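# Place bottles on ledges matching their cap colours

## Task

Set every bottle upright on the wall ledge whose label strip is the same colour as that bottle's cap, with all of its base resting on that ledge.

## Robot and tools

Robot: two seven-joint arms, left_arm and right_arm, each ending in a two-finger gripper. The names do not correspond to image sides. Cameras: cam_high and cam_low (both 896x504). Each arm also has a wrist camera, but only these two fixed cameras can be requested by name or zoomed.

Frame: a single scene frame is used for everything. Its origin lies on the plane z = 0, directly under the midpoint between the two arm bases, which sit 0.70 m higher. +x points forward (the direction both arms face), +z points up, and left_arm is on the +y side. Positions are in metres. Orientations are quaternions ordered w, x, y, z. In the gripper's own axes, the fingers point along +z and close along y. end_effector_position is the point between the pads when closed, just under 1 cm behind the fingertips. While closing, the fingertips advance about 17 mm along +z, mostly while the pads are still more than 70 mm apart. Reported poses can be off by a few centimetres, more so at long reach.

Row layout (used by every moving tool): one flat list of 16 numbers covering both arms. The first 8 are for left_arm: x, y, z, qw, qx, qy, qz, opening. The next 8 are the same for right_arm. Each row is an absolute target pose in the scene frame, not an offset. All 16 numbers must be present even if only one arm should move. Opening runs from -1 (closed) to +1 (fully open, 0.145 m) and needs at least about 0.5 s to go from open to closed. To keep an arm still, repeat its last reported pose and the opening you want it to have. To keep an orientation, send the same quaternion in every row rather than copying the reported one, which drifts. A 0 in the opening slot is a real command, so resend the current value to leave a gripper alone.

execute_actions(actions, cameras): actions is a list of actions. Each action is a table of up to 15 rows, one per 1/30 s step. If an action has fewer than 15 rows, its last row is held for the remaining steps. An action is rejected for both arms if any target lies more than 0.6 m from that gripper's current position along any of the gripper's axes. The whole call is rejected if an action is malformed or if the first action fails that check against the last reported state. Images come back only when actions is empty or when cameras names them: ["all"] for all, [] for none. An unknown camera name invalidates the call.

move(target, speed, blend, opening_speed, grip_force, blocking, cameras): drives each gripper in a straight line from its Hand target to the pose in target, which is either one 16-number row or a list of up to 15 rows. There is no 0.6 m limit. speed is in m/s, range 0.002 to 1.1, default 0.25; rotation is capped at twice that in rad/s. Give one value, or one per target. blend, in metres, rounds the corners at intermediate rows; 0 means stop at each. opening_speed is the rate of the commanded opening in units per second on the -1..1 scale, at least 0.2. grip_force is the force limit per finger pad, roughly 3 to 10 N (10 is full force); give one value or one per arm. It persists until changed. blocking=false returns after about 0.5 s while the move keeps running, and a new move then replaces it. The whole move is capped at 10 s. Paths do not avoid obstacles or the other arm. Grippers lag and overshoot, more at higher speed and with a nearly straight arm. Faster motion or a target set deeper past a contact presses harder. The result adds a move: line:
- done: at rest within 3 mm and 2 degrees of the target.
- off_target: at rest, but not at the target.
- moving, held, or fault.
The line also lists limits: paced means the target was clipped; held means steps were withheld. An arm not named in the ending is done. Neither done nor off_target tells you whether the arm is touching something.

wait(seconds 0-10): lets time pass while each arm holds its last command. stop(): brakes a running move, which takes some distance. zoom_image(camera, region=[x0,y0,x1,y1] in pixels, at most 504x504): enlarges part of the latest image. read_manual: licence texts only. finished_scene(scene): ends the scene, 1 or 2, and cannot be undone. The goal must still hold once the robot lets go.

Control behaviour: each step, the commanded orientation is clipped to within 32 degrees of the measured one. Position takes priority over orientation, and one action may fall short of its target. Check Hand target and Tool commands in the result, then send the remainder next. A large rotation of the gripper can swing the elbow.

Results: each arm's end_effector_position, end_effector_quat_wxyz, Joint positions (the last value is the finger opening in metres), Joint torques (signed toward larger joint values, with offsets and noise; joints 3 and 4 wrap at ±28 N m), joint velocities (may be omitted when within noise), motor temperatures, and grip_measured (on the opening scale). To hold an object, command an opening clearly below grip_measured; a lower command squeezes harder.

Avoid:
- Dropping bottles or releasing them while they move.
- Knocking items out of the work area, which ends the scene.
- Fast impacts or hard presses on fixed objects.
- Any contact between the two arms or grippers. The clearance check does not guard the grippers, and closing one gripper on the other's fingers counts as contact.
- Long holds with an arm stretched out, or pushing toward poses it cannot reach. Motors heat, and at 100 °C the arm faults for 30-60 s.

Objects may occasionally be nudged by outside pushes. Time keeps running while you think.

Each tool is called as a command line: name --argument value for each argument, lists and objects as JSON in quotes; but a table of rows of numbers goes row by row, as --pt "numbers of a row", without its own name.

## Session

execute_actions --actions '[]'

zoom_image --camera "cam_high" --region '[430, 190, 700, 430]'

zoom_image --camera "cam_low" --region '[320, 120, 620, 400]'

Scene clock: 0.00 s.
left_arm: end_effector_position=(+0.2239, +0.1828, +0.6144) grip_measured=+1.00 end_effector_quat_wxyz=(-0.319, +0.395, -0.515, +0.691) | right_arm: end_effector_position=(+0.4009, -0.1655, +0.3728) grip_measured=+1.00 end_effector_quat_wxyz=(+0.260, +0.265, +0.837, +0.401)
Joint positions: left_arm=[-1.106 0.942 0.535 2.339 -0.48 -0.199 -0.367 0.145] | right_arm=[0.583 0.619 -0.841 0.925 -1.182 -0.496 -0.047 0.145]
Joint velocities: within noise
Joint torques (N m): no reading
Motor temperatures (°C): left_arm=[20 21 22 20 21 23 21] | right_arm=[20 22 21 19 20 19 21]
Hand target: left_arm +0.2239, +0.1828, +0.6144; -0.319, +0.395, -0.515, +0.691 | right_arm +0.4009, -0.1655, +0.3728; +0.260, +0.265, +0.837, +0.401
Tool commands: left_gripper/opening=+1.0 right_gripper/opening=+1.0

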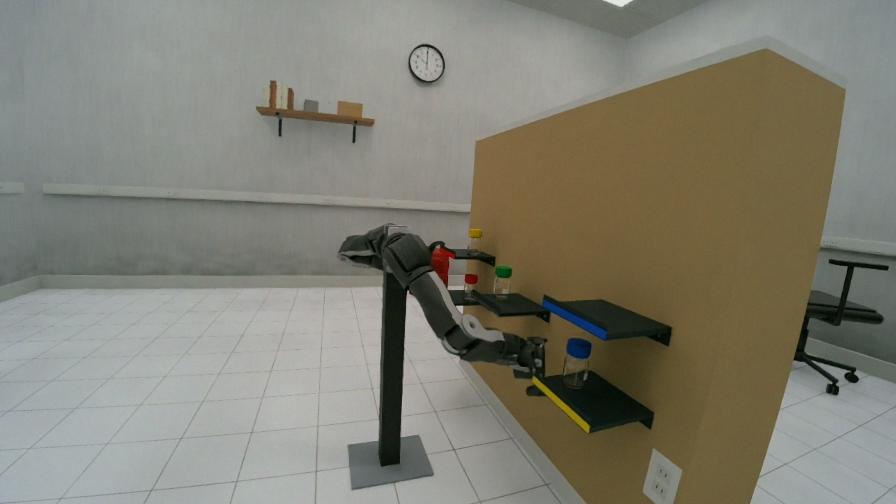

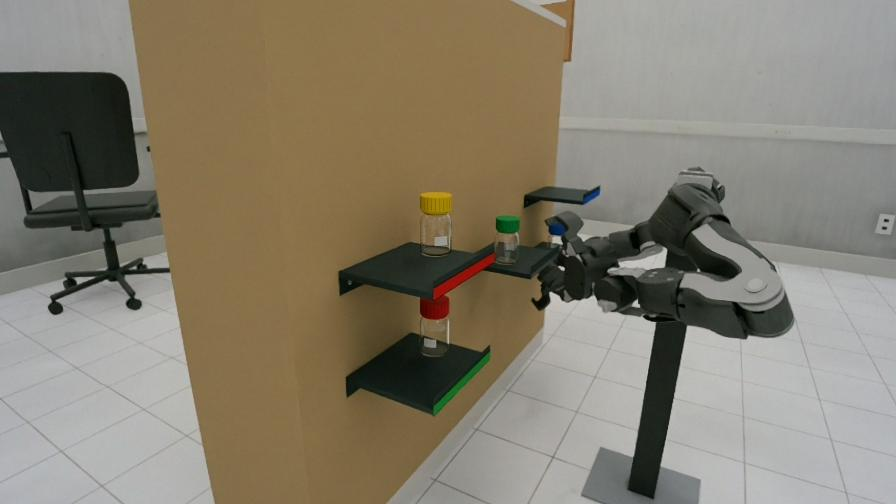

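Scaled by 1.867 from the camera's 896x504 image, which has a finer 1280x720 frame.

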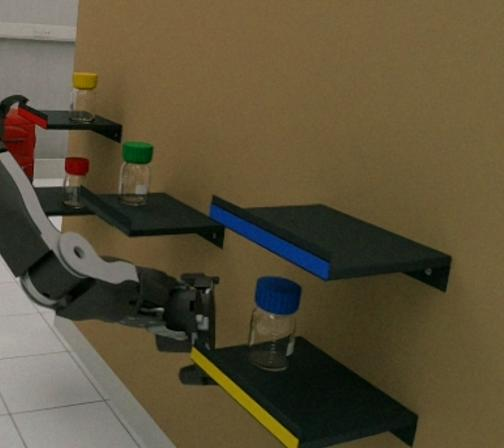

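Scaled by 1.680 from the camera's 896x504 image, which has a finer 1280x720 frame.

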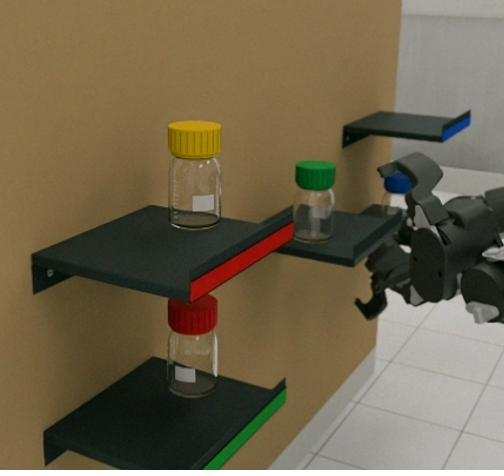

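move --pt "0.21 0.25 0.55 0 0.7772 0 0.6293 0.2 0.33 -0.18 0.32 0 0.866 0 0.5 0.2" --pt "0.22 0.24 0.45 0 0.866 0 0.5 0.2 0.341 -0.2 0.258 0 0.866 0 0.5 0.2" --pt "0.24 0.22 0.36 0 0.866 0 0.5 0.2 0.341 -0.2 0.258 0 0.866 0 0.5 0.2" --pt "0.341 0.2 0.258 0 0.866 0 0.5 0.2 0.341 -0.2 0.258 0 0.866 0 0.5 0.2" --blend '[0.02,0.02,0.02,0]' --opening_speed 1.0 --speed 0.35 --cameras '["all"]'

Scene clock: 92.47 s.
left_arm: end_effector_position=(+0.3417, +0.2011, +0.2588) grip_measured=+0.20 end_effector_quat_wxyz=(-0.002, +0.866, +0.003, +0.501) | right_arm: end_effector_position=(+0.3407, -0.1994, +0.2577) grip_measured=+0.20 end_effector_quat_wxyz=(+0.000, +0.867, +0.002, +0.499)
Joint positions: left_arm=[0.237 0.307 -0.59 0.669 0.629 -0.266 -0.101 0.09] | right_arm=[0.185 0.047 0.212 0.669 -0.108 -0.194 0.173 0.09]
Joint torques (N m): left_arm=[5.68 1.81 0.1 3.1 0.05 -0.65 0.25] | right_arm=[4.21 1.12 0.14 3.11 0.27 -0.5 0]
Hand target: left_arm +0.3410, +0.2001, +0.2580; +0.000, +0.866, +0.000, +0.500 | right_arm +0.3409, -0.2000, +0.2579; +0.000, +0.866, +0.000, +0.500
Off the commanded pose: left_arm 0.002 m, 0 deg | right_arm 0.001 m, 0 deg.
move: done

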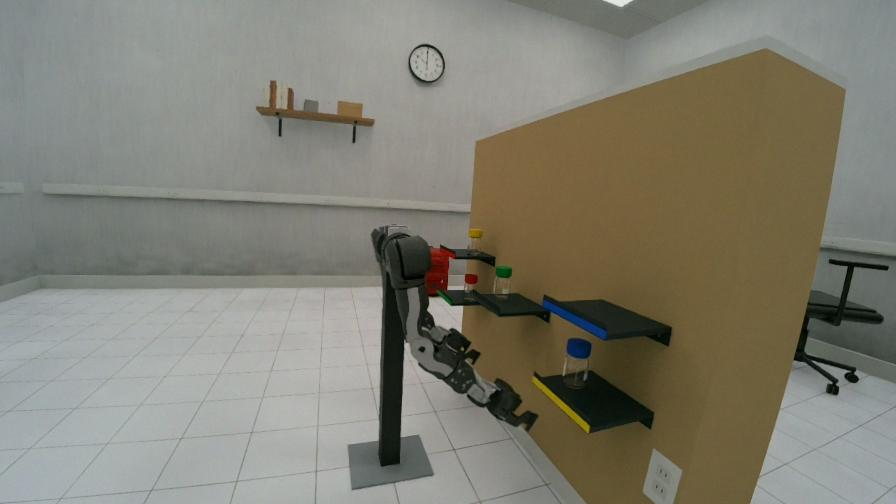

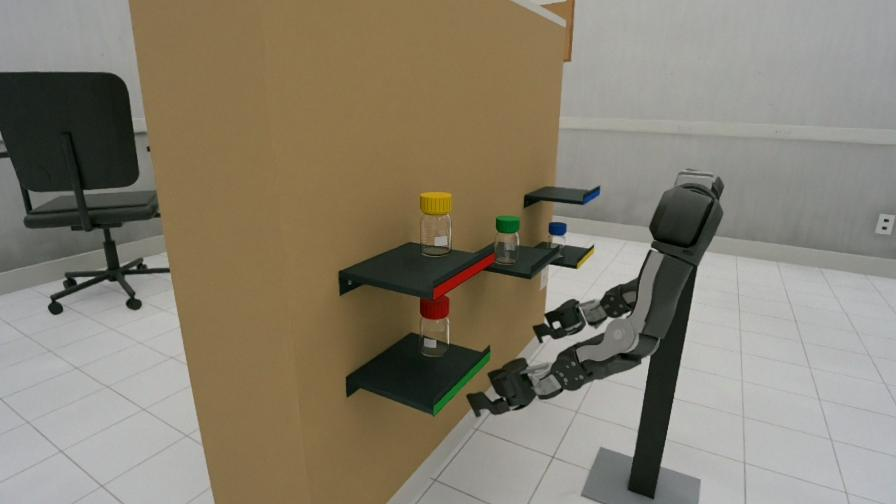

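move --pt "0.27 0.26 0.34 0 0.82 0 0.572 0.2 0.27 -0.26 0.34 0 0.82 0 0.572 0.2" --pt "0.245 0.335 0.46 0 0.7772 0 0.6293 0.2 0.245 -0.334 0.46 0 0.7772 0 0.6293 0.2" --pt "0.255 0.335 0.50 0 0.7772 0 0.6293 0.2 0.255 -0.334 0.50 0 0.7772 0 0.6293 0.2" --pt "0.325 0.335 0.497 0 0.7772 0 0.6293 0.2 0.325 -0.334 0.497 0 0.7772 0 0.6293 0.2" --blend '[0.02,0.02,0.01,0]' --speed '[0.3,0.25,0.2,0.12]' --cameras '["all"]'

zoom_image --camera "cam_low" --region '[380, 270, 500, 390]'

zoom_image --camera "cam_high" --region '[435, 255, 505, 325]'

zoom_image --camera "cam_high" --region '[510, 310, 640, 430]'

zoom_image --camera "cam_low" --region '[510, 170, 630, 280]'

Scene clock: 109.90 s.
left_arm: end_effector_position=(+0.3258, +0.3354, +0.4996) grip_measured=+0.20 end_effector_quat_wxyz=(-0.001, +0.775, +0.001, +0.632) | right_arm: end_effector_position=(+0.3253, -0.3330, +0.4991) grip_measured=+0.20 end_effector_quat_wxyz=(-0.001, +0.775, +0.002, +0.632)
Joint positions: left_arm=[-0.35 1.254 -0.169 1.651 1.219 -0.281 -0.137 0.09] | right_arm=[-0.15 0.441 0.505 1.654 0.375 0.331 0.444 0.09]
Joint torques (N m): left_arm=[3.84 6.13 2.02 1.5 0.04 -0.56 0.23] | right_arm=[2.49 5.02 1.8 3.48 0.31 -0.25 -0.13]
Hand target: left_arm +0.3249, +0.3349, +0.4970; +0.000, +0.777, +0.000, +0.629 | right_arm +0.3250, -0.3339, +0.4970; +0.000, +0.777, +0.000, +0.629
Off the commanded pose: left_arm 0.003 m, 0 deg | right_arm 0.002 m, 1 deg.
move: done

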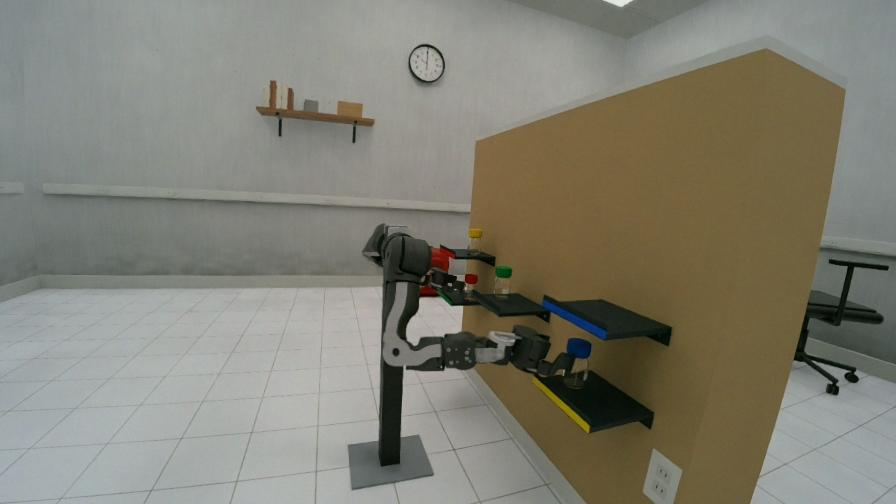

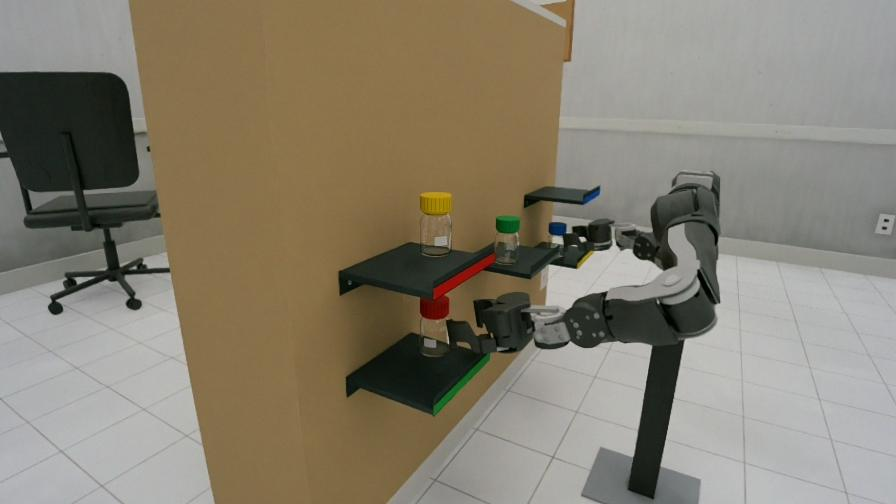

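Scaled by 4.200 from the camera's 896x504 image, which has a finer 1280x720 frame.

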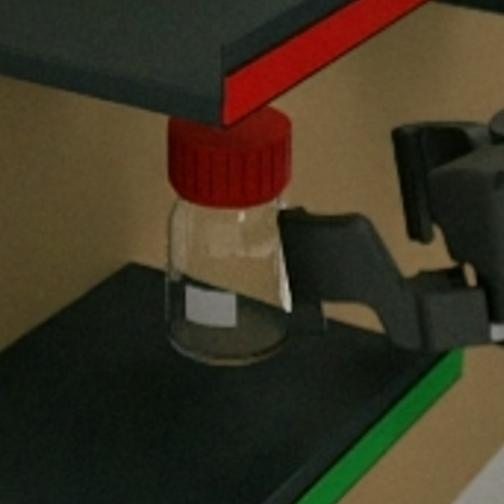

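Scaled by 7.200 from the camera's 896x504 image, which has a finer 1280x720 frame.

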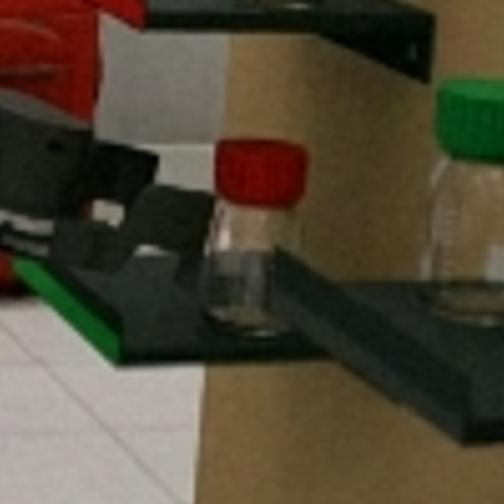

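Scaled by 3.877 from the camera's 896x504 image, which has a finer 1280x720 frame.

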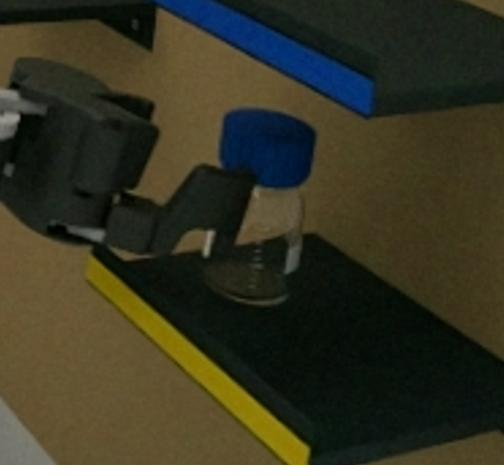

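Scaled by 4.200 from the camera's 896x504 image, which has a finer 1280x720 frame.

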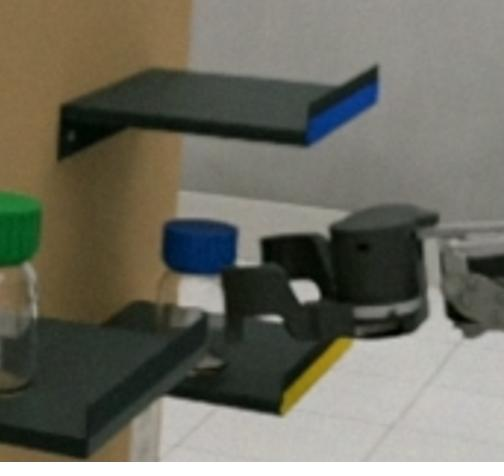

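move --pt "0.393 0.342 0.489 0 0.7772 0 0.6293 0.2 0.379 -0.343 0.489 0 0.7772 0 0.6293 0.2" --pt "0.393 0.342 0.489 0 0.7772 0 0.6293 -0.8 0.379 -0.343 0.489 0 0.7772 0 0.6293 -0.8" --speed 0.12 --opening_speed 0.8 --cameras '["all"]'

zoom_image --camera "cam_low" --region '[380, 270, 500, 390]'

zoom_image --camera "cam_high" --region '[510, 290, 640, 430]'

Scene clock: 139.13 s.
left_arm: end_effector_position=(+0.3938, +0.3428, +0.4922) grip_measured=-0.27 end_effector_quat_wxyz=(-0.001, +0.774, +0.002, +0.633) | right_arm: end_effector_position=(+0.3792, -0.3435, +0.4904) grip_measured=-0.26 end_effector_quat_wxyz=(+0.001, +0.776, -0.001, +0.630)
Joint positions: left_arm=[0.233 1.021 -0.447 1.306 1.082 -0.082 0.001 0.055] | right_arm=[0.122 0.478 0.373 1.37 0.305 0.287 0.437 0.056]
Joint torques (N m): left_arm=[5.76 6.34 2.1 2.19 0.1 -0.55 0.21] | right_arm=[3.76 5.26 1.35 3.6 0.38 -0.46 0.09]
Hand target: left_arm +0.3930, +0.3420, +0.4890; +0.000, +0.777, +0.000, +0.629 | right_arm +0.3790, -0.3430, +0.4891; +0.000, +0.777, +0.000, +0.629
Off the commanded pose: left_arm 0.003 m, 1 deg | right_arm 0.002 m, 0 deg.
move: done; target 2's new opening was sent with left_arm's hand 0.004 m and 1 deg from that target

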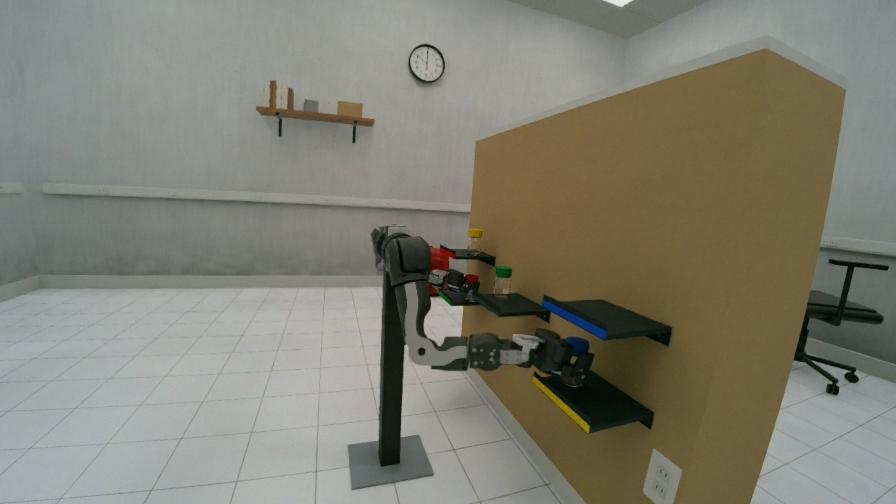

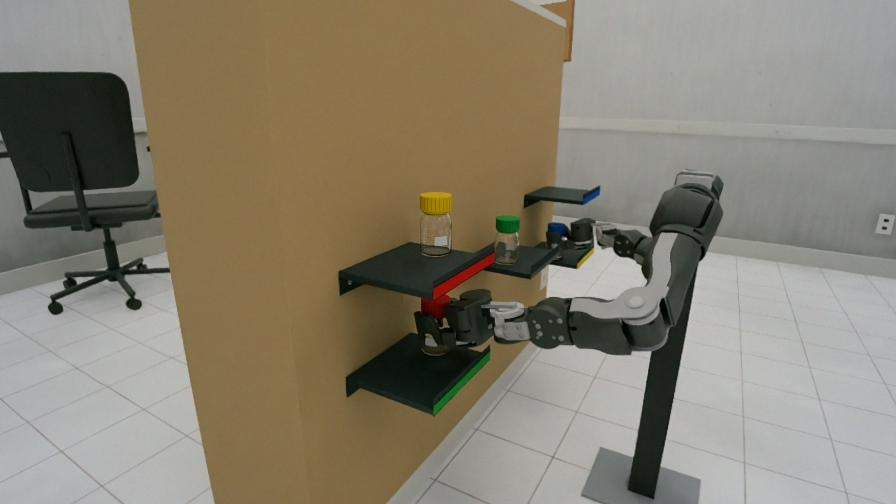

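Scaled by 4.200 from the camera's 896x504 image, which has a finer 1280x720 frame.

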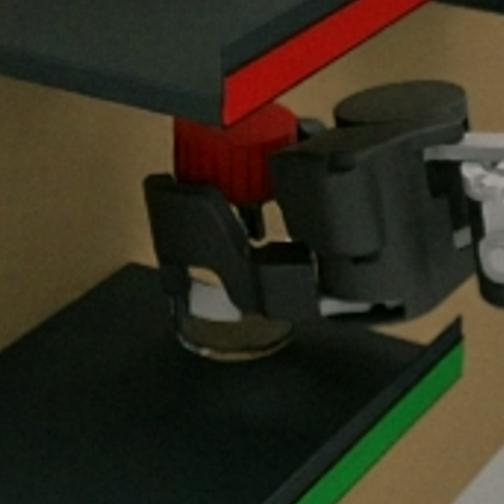

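Scaled by 3.600 from the camera's 896x504 image, which has a finer 1280x720 frame.

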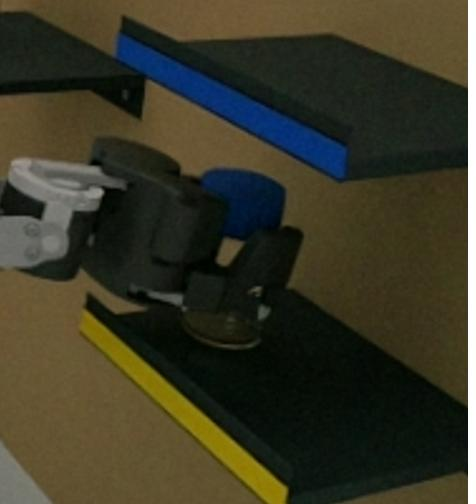

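move --pt "0.393 0.342 0.525 0 0.7772 0 0.6293 -0.8 0.379 -0.343 0.525 0 0.7772 0 0.6293 -0.8" --pt "0.242 0.345 0.525 0 0.7772 0 0.6293 -0.8 0.242 -0.345 0.525 0 0.7772 0 0.6293 -0.8" --pt "0.242 0.39 0.62 0 0.7772 0 0.6293 -0.8 0.242 -0.37 0.62 0 0.7772 0 0.6293 -0.8" --pt "0.248 0.43 0.735 0 0.7772 0 0.6293 -0.8 0.248 -0.39 0.735 0 0.7772 0 0.6293 -0.8" --pt "0.396 0.432 0.735 0 0.7772 0 0.6293 -0.8 0.396 -0.39 0.735 0 0.7772 0 0.6293 -0.8" --blend '[0.01,0.02,0.03,0.01,0]' --speed '[0.1,0.15,0.18,0.18,0.14]' --cameras '["all"]'

zoom_image --camera "cam_low" --region '[370, 160, 510, 300]'

zoom_image --camera "cam_high" --region '[530, 210, 690, 360]'

Scene clock: 168.27 s.
left_arm: end_effector_position=(+0.3962, +0.4320, +0.7322) grip_measured=-0.28 end_effector_quat_wxyz=(-0.001, +0.781, +0.001, +0.625) | right_arm: end_effector_position=(+0.3959, -0.3901, +0.7327) grip_measured=-0.26 end_effector_quat_wxyz=(+0.002, +0.781, +0.000, +0.624)
Joint positions: left_arm=[1.523 1.37 -1.126 1.094 1.293 0.555 0.345 0.055] | right_arm=[-1.091 1.722 1.354 1.337 1.555 0.488 0.096 0.056]
Joint torques (N m): left_arm=[7.27 0.75 3.48 0.96 0.31 -0.77 0.19] | right_arm=[4.52 3.42 4.86 0.25 0.26 -0.79 0.13]
Hand target: left_arm +0.3960, +0.4320, +0.7351; +0.000, +0.777, +0.000, +0.629 | right_arm +0.3960, -0.3899, +0.7350; +0.000, +0.777, +0.000, +0.629
Off the commanded pose: left_arm 0.003 m, 1 deg | right_arm 0.002 m, 1 deg.
move: done; limits=paced

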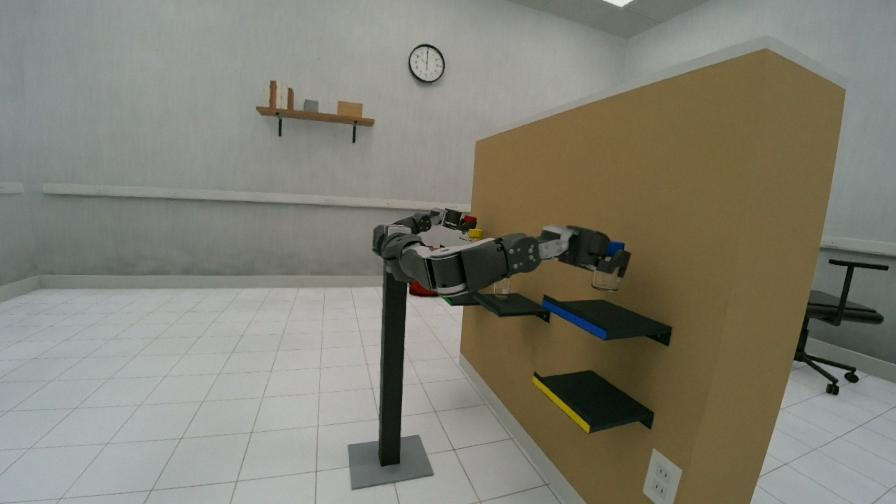

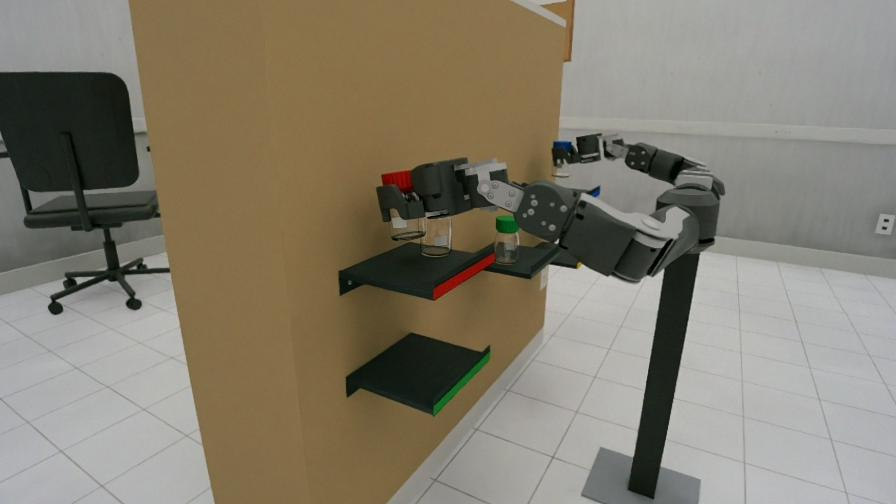

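Scaled by 3.600 from the camera's 896x504 image, which has a finer 1280x720 frame.

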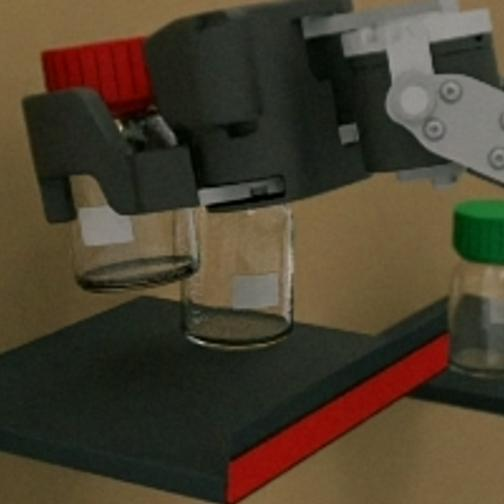

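Scaled by 3.150 from the camera's 896x504 image, which has a finer 1280x720 frame.

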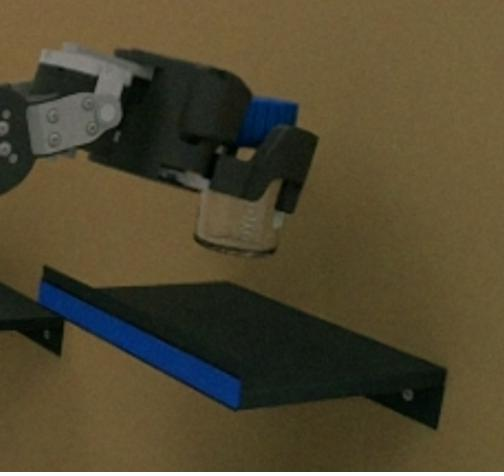

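move --pt "0.396 0.432 0.694 0 0.7772 0 0.6293 -0.8 0.396 -0.39 0.694 0 0.7772 0 0.6293 -0.8" --pt "0.396 0.432 0.682 0 0.7772 0 0.6293 -0.8 0.396 -0.39 0.682 0 0.7772 0 0.6293 -0.8" --blend '[0.003,0]' --speed '[0.08,0.02]' --cameras '["all"]'

zoom_image --camera "cam_low" --region '[370, 160, 510, 300]'

zoom_image --camera "cam_high" --region '[530, 210, 690, 360]'

Scene clock: 178.93 s.
left_arm: end_effector_position=(+0.3962, +0.4316, +0.6868) grip_measured=-0.28 end_effector_quat_wxyz=(+0.002, +0.773, -0.001, +0.635) | right_arm: end_effector_position=(+0.3960, -0.3894, +0.6830) grip_measured=-0.26 end_effector_quat_wxyz=(+0.001, +0.779, +0.004, +0.627)
Joint positions: left_arm=[1.301 1.423 -1.131 1.149 1.405 0.329 0.308 0.055] | right_arm=[-1.31 1.674 1.379 1.387 1.558 0.285 0.092 0.056]
Joint torques (N m): left_arm=[4.84 2.55 2.3 1.09 0.29 -0.52 -0.06] | right_arm=[4 1.78 3.79 0.36 0.25 -0.77 -0.05]
Hand target: left_arm +0.3960, +0.4321, +0.6820; +0.000, +0.777, +0.000, +0.629 | right_arm +0.3960, -0.3900, +0.6821; +0.002, +0.778, +0.003, +0.629
Off the commanded pose: left_arm 0.005 m, 1 deg | right_arm 0.001 m, 1 deg.
joint sent to its limit (right arm) — joint 1 (shoulder pitch), lower limit; joint 5 (forearm roll), upper limit. The joint targets still meet the commanded pose.
move: off_target (left_arm)

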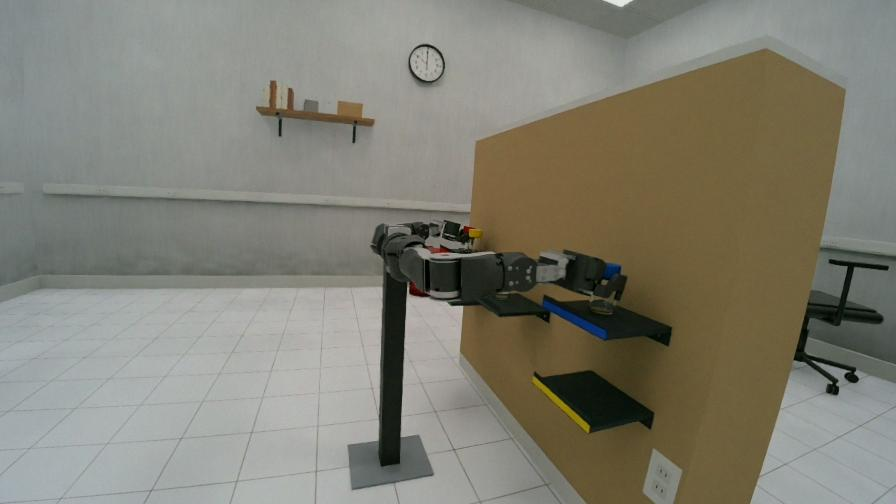

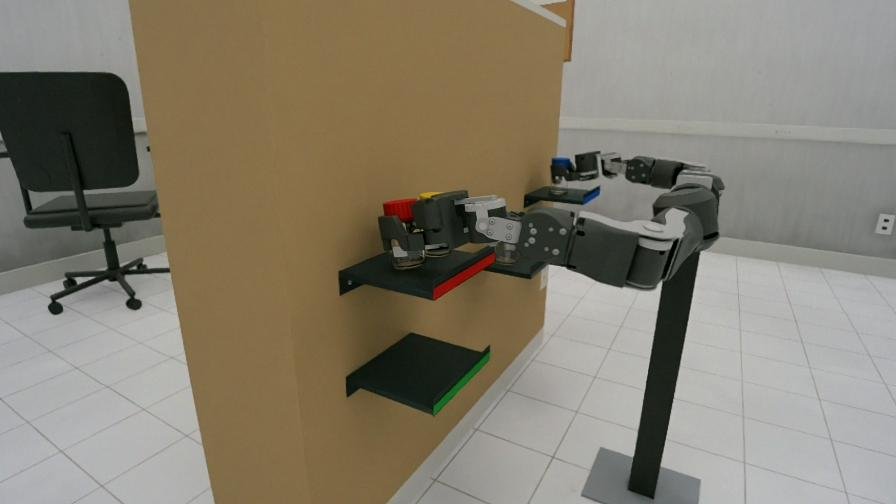

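Scaled by 3.600 from the camera's 896x504 image, which has a finer 1280x720 frame.

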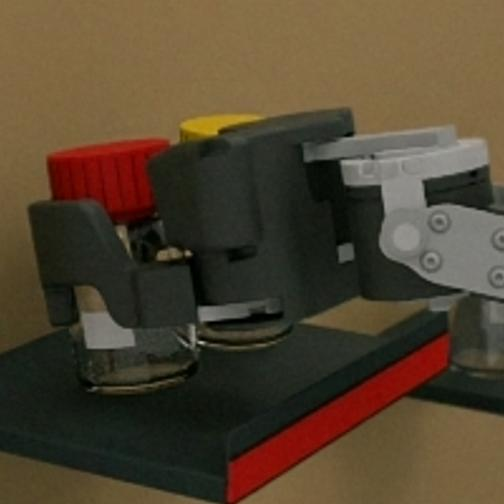

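Scaled by 3.150 from the camera's 896x504 image, which has a finer 1280x720 frame.

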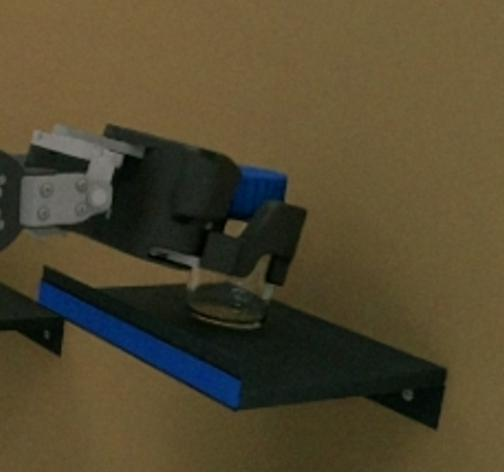

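move --target '[0.396,0.432,0.684,0,0.7772,0,0.6293,-0.8,0.396,-0.39,0.677,0,0.7772,0,0.6293,-0.8]' --speed 0.02 --cameras '["all"]'

zoom_image --camera "cam_high" --region '[560, 250, 660, 340]'

Scene clock: 187.50 s.
left_arm: end_effector_position=(+0.3961, +0.4316, +0.6868) grip_measured=-0.28 end_effector_quat_wxyz=(+0.002, +0.773, -0.001, +0.634) | right_arm: end_effector_position=(+0.3966, -0.3895, +0.6824) grip_measured=-0.26 end_effector_quat_wxyz=(+0.002, +0.773, +0.005, +0.635)
Joint positions: left_arm=[1.302 1.423 -1.131 1.149 1.405 0.331 0.308 0.055] | right_arm=[-1.31 1.673 1.362 1.388 1.561 0.248 0.092 0.056]
Joint torques (N m): left_arm=[6.18 2.31 2.82 0.9 0.18 -0.31 -0.03] | right_arm=[3.89 1.94 2.62 0.58 0.15 -0.32 -0.05]
Hand target: left_arm +0.3960, +0.4321, +0.6840; +0.000, +0.777, +0.000, +0.629 | right_arm +0.3959, -0.3900, +0.6771; +0.003, +0.778, +0.005, +0.629
Off the commanded pose: left_arm 0.003 m, 1 deg | right_arm 0.005 m, 1 deg.
joint read past its limit (right arm) — joint 5 (forearm roll), upper limit.
joint sent to its limit (right arm) — joint 1 (shoulder pitch), lower limit; joint 5 (forearm roll), upper limit. The joint targets still meet the commanded pose.
move: off_target (right_arm)

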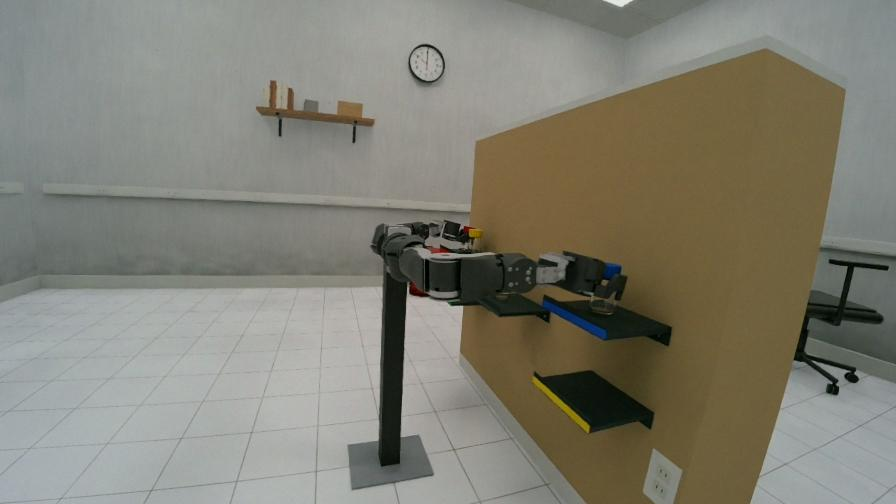

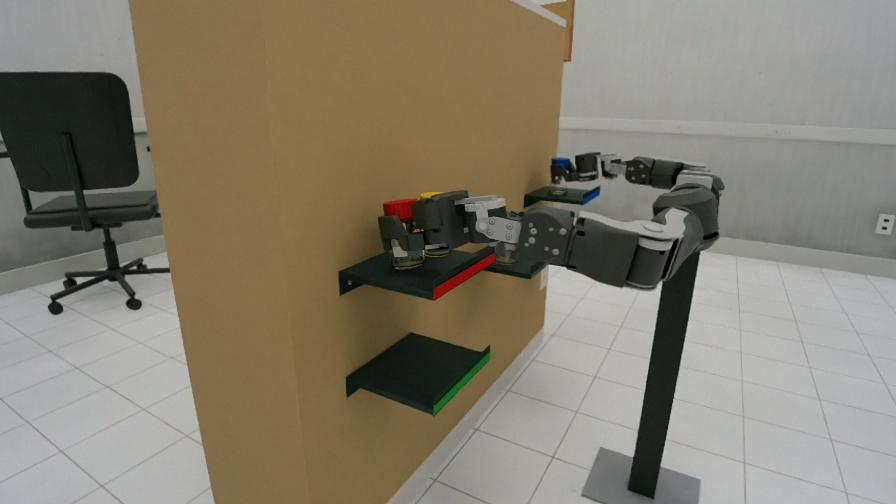

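Scaled by 5.040 from the camera's 896x504 image, which has a finer 1280x720 frame.

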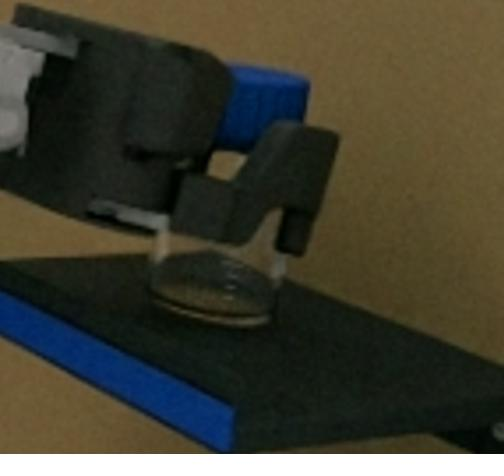

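move --pt "0.396 0.432 0.686 0 0.7772 0 0.6293 -0.8 0.396 -0.39 0.681 0 0.7772 0 0.6293 -0.8" --pt "0.396 0.432 0.686 0 0.7772 0 0.6293 -0.02 0.396 -0.39 0.681 0 0.7772 0 0.6293 0.2" --pt "0.25 0.432 0.70 0 0.7772 0 0.6293 -0.02 0.25 -0.39 0.70 0 0.7772 0 0.6293 0.2" --speed '[0.03,0.1,0.14]' --opening_speed 0.7 --cameras '["all"]'

zoom_image --camera "cam_low" --region '[340, 160, 560, 300]'

zoom_image --camera "cam_high" --region '[440, 210, 700, 360]'

Scene clock: 201.90 s.
left_arm: end_effector_position=(+0.2510, +0.4331, +0.7021) grip_measured=-0.02 end_effector_quat_wxyz=(+0.013, +0.792, -0.012, +0.610) | right_arm: end_effector_position=(+0.2502, -0.3907, +0.7002) grip_measured=+0.20 end_effector_quat_wxyz=(+0.001, +0.776, -0.002, +0.631)
Joint positions: left_arm=[1.985 2.009 -1.545 1.599 1.255 0.632 0.553 0.074] | right_arm=[-1.172 1.032 1.566 1.886 1.42 0.584 0.263 0.09]
Joint torques (N m): left_arm=[1.54 -2.97 2.52 1.32 0.3 -0.42 0.24] | right_arm=[0.44 3.26 4.44 0.72 0.2 -0.28 0.14]
Hand target: left_arm +0.2507, +0.4323, +0.7003; +0.015, +0.794, -0.012, +0.607 | right_arm +0.2500, -0.3900, +0.7001; +0.000, +0.777, +0.000, +0.629
Off the commanded pose: left_arm 0.003 m, 3 deg | right_arm 0.001 m, 0 deg.
joint sent to its limit (left arm) — joint 1 (shoulder pitch), upper limit; joint 2 (shoulder roll), upper limit. The joint targets are off in orientation, not in position.
joint sent to its limit (right arm) — joint 3 (upper arm roll), upper limit. The joint targets still meet the commanded pose.
move: off_target (left_arm)

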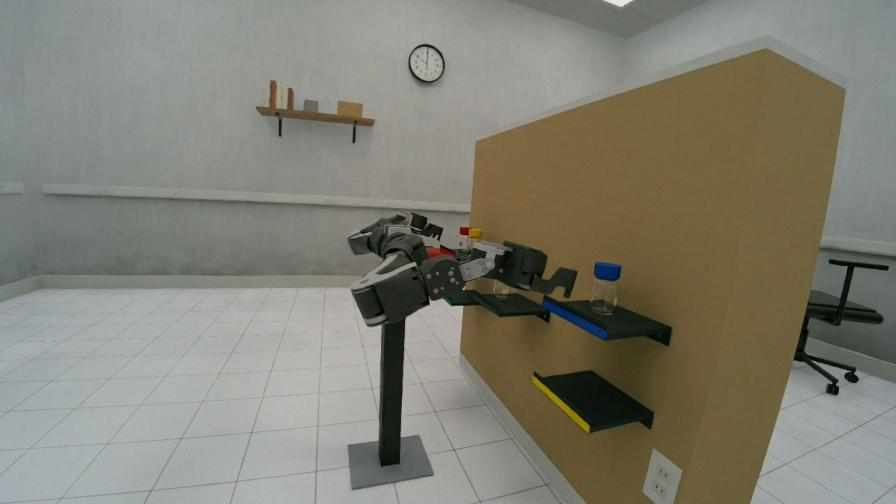

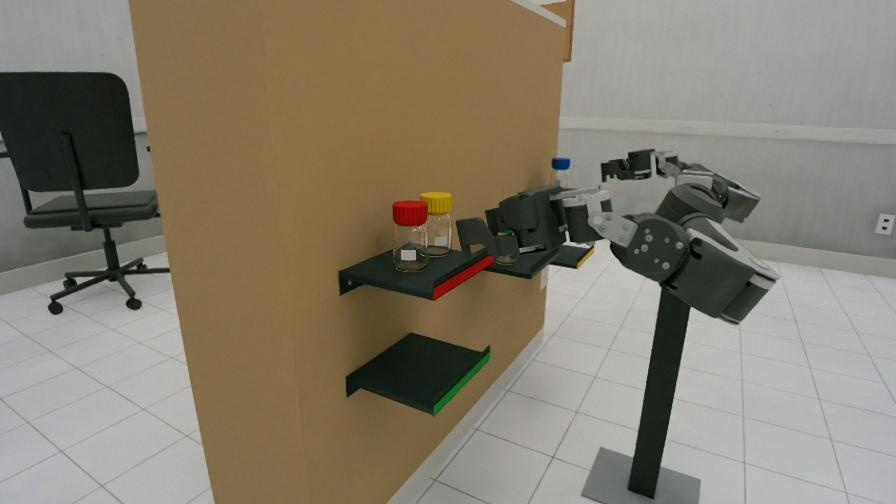

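Scaled by 2.291 from the camera's 896x504 image, which has a finer 1280x720 frame.

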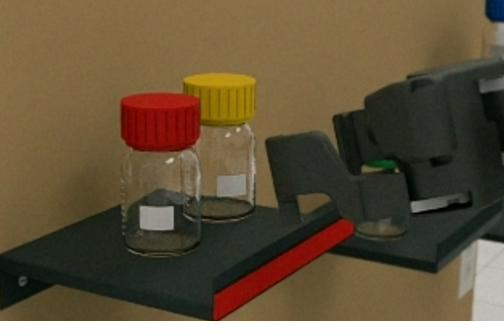

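Scaled by 1.938 from the camera's 896x504 image, which has a finer 1280x720 frame.

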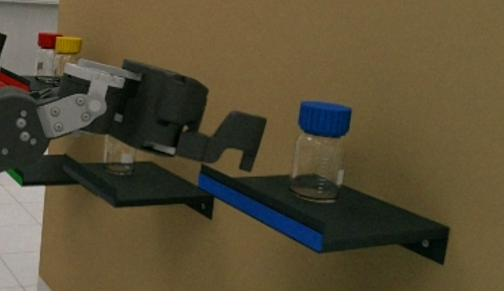

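move --pt "0.245 0.33 0.66 0.1629 0.7507 -0.2011 0.6079 0.2 0.235 -0.33 0.60 0 0.7772 0 0.6293 0.2" --pt "0.25 0.26 0.61 0.2408 0.7180 -0.2974 0.5814 0.2 0.235 -0.27 0.52 -0.1629 0.7507 0.2011 0.6079 0.2" --pt "0.271 0.15 0.587 0.2408 0.7180 -0.2974 0.5814 0.2 0.245 -0.24 0.50 -0.1629 0.7507 0.2011 0.6079 0.2" --pt "0.325 0.096 0.585 0.2408 0.7180 -0.2974 0.5814 0.2 0.245 -0.24 0.50 -0.1629 0.7507 0.2011 0.6079 0.2" --blend '[0.02,0.02,0.01,0]' --speed '[0.18,0.18,0.18,0.12]' --cameras '["all"]'

zoom_image --camera "cam_low" --region '[440, 190, 560, 300]'

zoom_image --camera "cam_high" --region '[440, 240, 540, 330]'

Scene clock: 226.40 s.
left_arm: end_effector_position=(+0.3240, +0.0946, +0.5858) grip_measured=+0.20 end_effector_quat_wxyz=(+0.244, +0.716, -0.299, +0.582) | right_arm: end_effector_position=(+0.2453, -0.2405, +0.5011) grip_measured=+0.20 end_effector_quat_wxyz=(-0.163, +0.750, +0.203, +0.609)
Joint positions: left_arm=[1.063 1.228 -1.388 2.018 1.291 0.011 -0.009 0.09] | right_arm=[-0.864 0.998 0.352 1.886 0.909 -0.213 0.409 0.09]
Joint torques (N m): left_arm=[6.16 2.23 2.93 1.35 0.18 -0.53 -0.05] | right_arm=[0.91 3.47 2.25 2.65 0.3 -0.37 -0.14]
Hand target: left_arm +0.3250, +0.0960, +0.5850; +0.241, +0.718, -0.297, +0.581 | right_arm +0.2450, -0.2400, +0.5000; -0.163, +0.751, +0.201, +0.608
Off the commanded pose: left_arm 0.002 m, 1 deg | right_arm 0.001 m, 0 deg.
move: done

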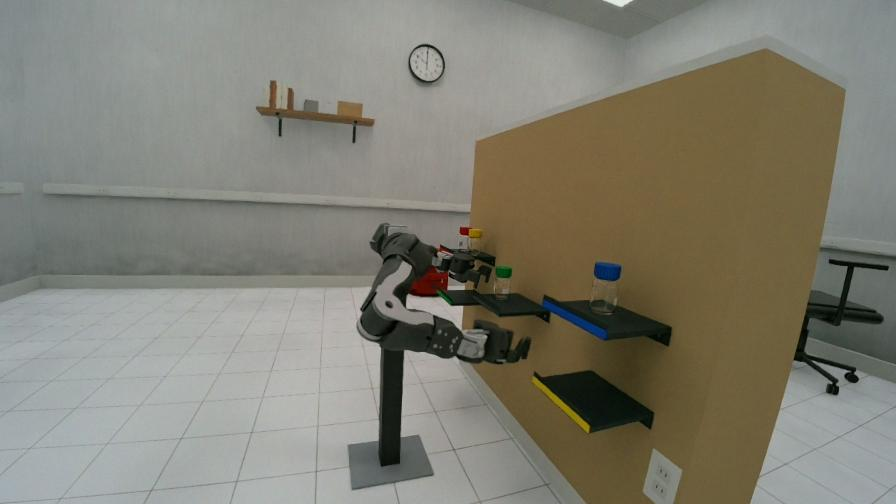

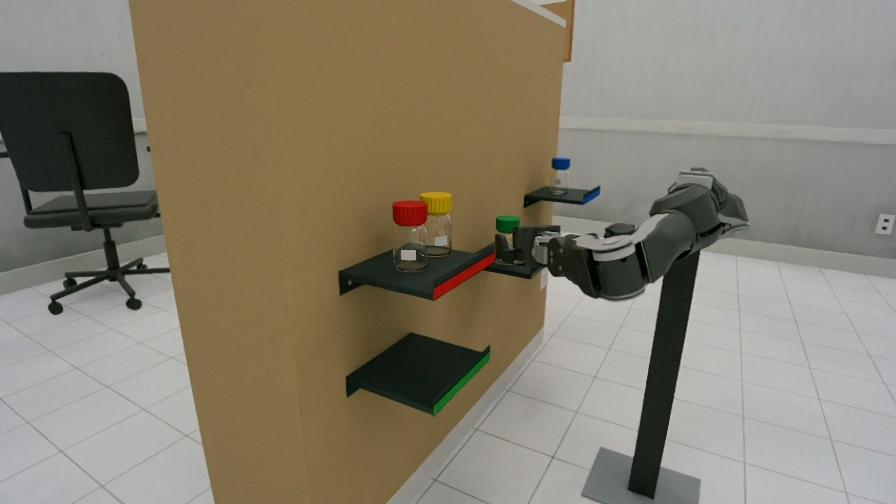

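Scaled by 4.200 from the camera's 896x504 image, which has a finer 1280x720 frame.

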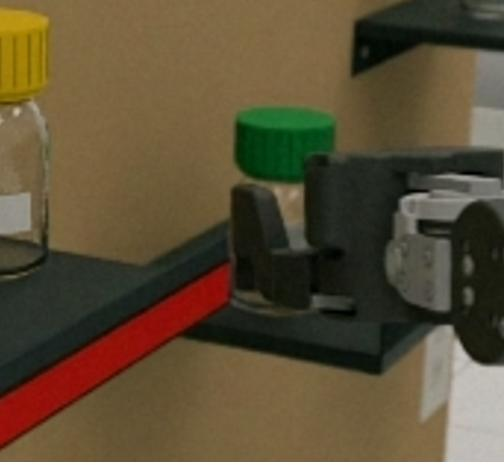

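Scaled by 5.040 from the camera's 896x504 image, which has a finer 1280x720 frame.

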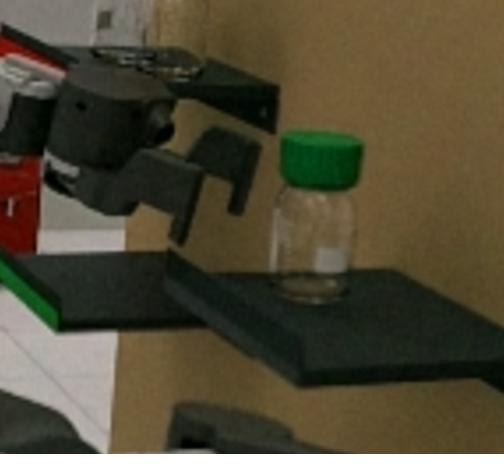

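move --pt "0.335 0.077 0.583 0.2408 0.7180 -0.2974 0.5814 0.2 0.245 -0.24 0.50 -0.1629 0.7507 0.2011 0.6079 0.2" --pt "0.370 0.040 0.581 0.2408 0.7180 -0.2974 0.5814 0.2 0.245 -0.24 0.50 -0.1629 0.7507 0.2011 0.6079 0.2" --pt "0.370 0.040 0.581 0.2408 0.7180 -0.2974 0.5814 -0.8 0.245 -0.24 0.50 -0.1629 0.7507 0.2011 0.6079 0.2" --pt "0.370 0.040 0.633 0.2408 0.7180 -0.2974 0.5814 -0.8 0.245 -0.24 0.50 -0.1629 0.7507 0.2011 0.6079 0.2" --blend '[0.005,0,0,0]' --speed '[0.1,0.1,0.1,0.1]' --opening_speed 0.8 --cameras '["all"]'

zoom_image --camera "cam_low" --region '[440, 190, 560, 300]'

zoom_image --camera "cam_high" --region '[440, 240, 540, 330]'

Scene clock: 253.27 s.
left_arm: end_effector_position=(+0.3695, +0.0392, +0.6321) grip_measured=-0.24 end_effector_quat_wxyz=(+0.242, +0.719, -0.300, +0.579) | right_arm: end_effector_position=(+0.2453, -0.2405, +0.5011) grip_measured=+0.20 end_effector_quat_wxyz=(-0.163, +0.750, +0.203, +0.609)
Joint positions: left_arm=[1.263 0.903 -1.327 1.869 1.421 0.266 -0.151 0.058] | right_arm=[-0.864 0.998 0.352 1.886 0.909 -0.213 0.409 0.09]
Joint torques (N m): left_arm=[7.82 1.17 3.69 1.51 0.09 -0.81 -0.05] | right_arm=[0.88 3.34 2.15 2.62 0.31 -0.34 -0.14]
Hand target: left_arm +0.3700, +0.0399, +0.6330; +0.241, +0.718, -0.297, +0.581 | right_arm +0.2450, -0.2400, +0.5000; -0.163, +0.751, +0.201, +0.608
Off the commanded pose: left_arm 0.001 m, 0 deg | right_arm 0.001 m, 0 deg.
move: done

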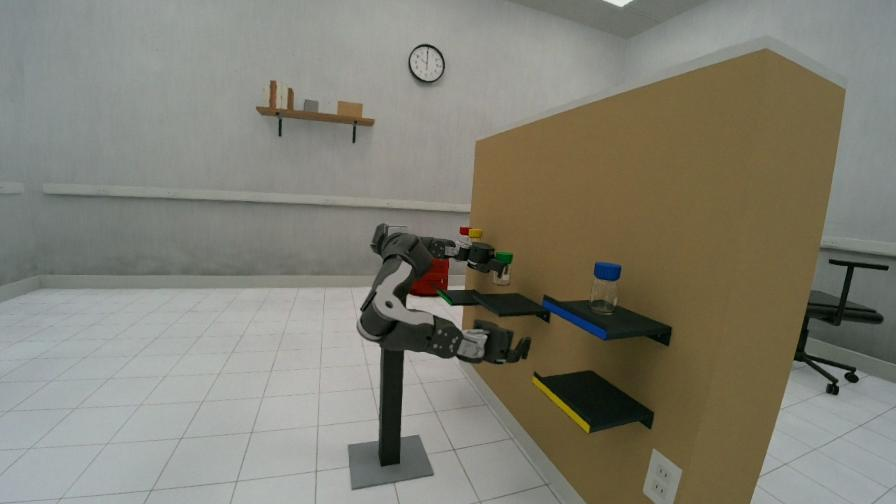

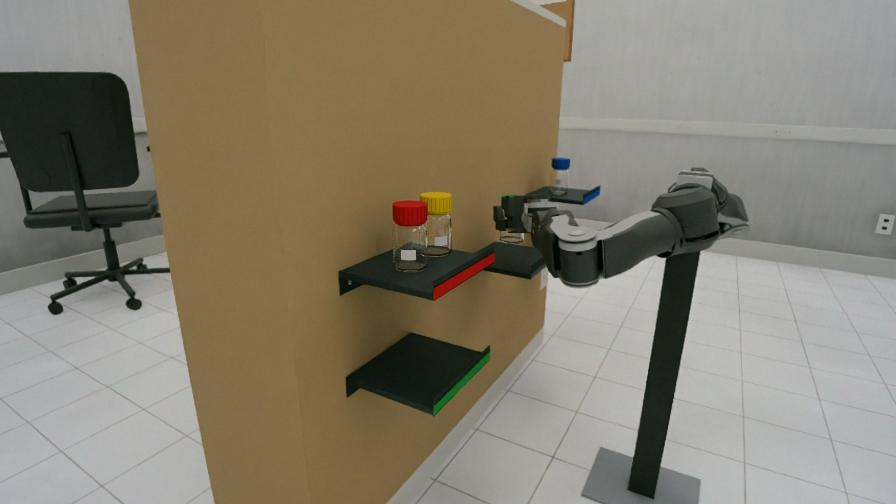

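Scaled by 4.200 from the camera's 896x504 image, which has a finer 1280x720 frame.

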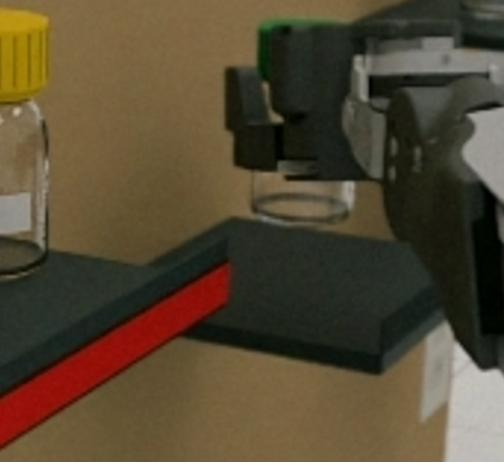

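Scaled by 5.040 from the camera's 896x504 image, which has a finer 1280x720 frame.

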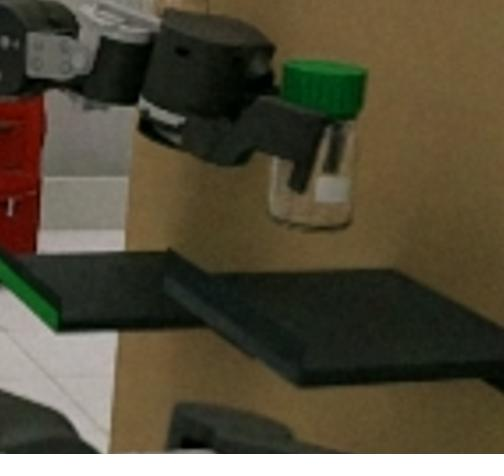

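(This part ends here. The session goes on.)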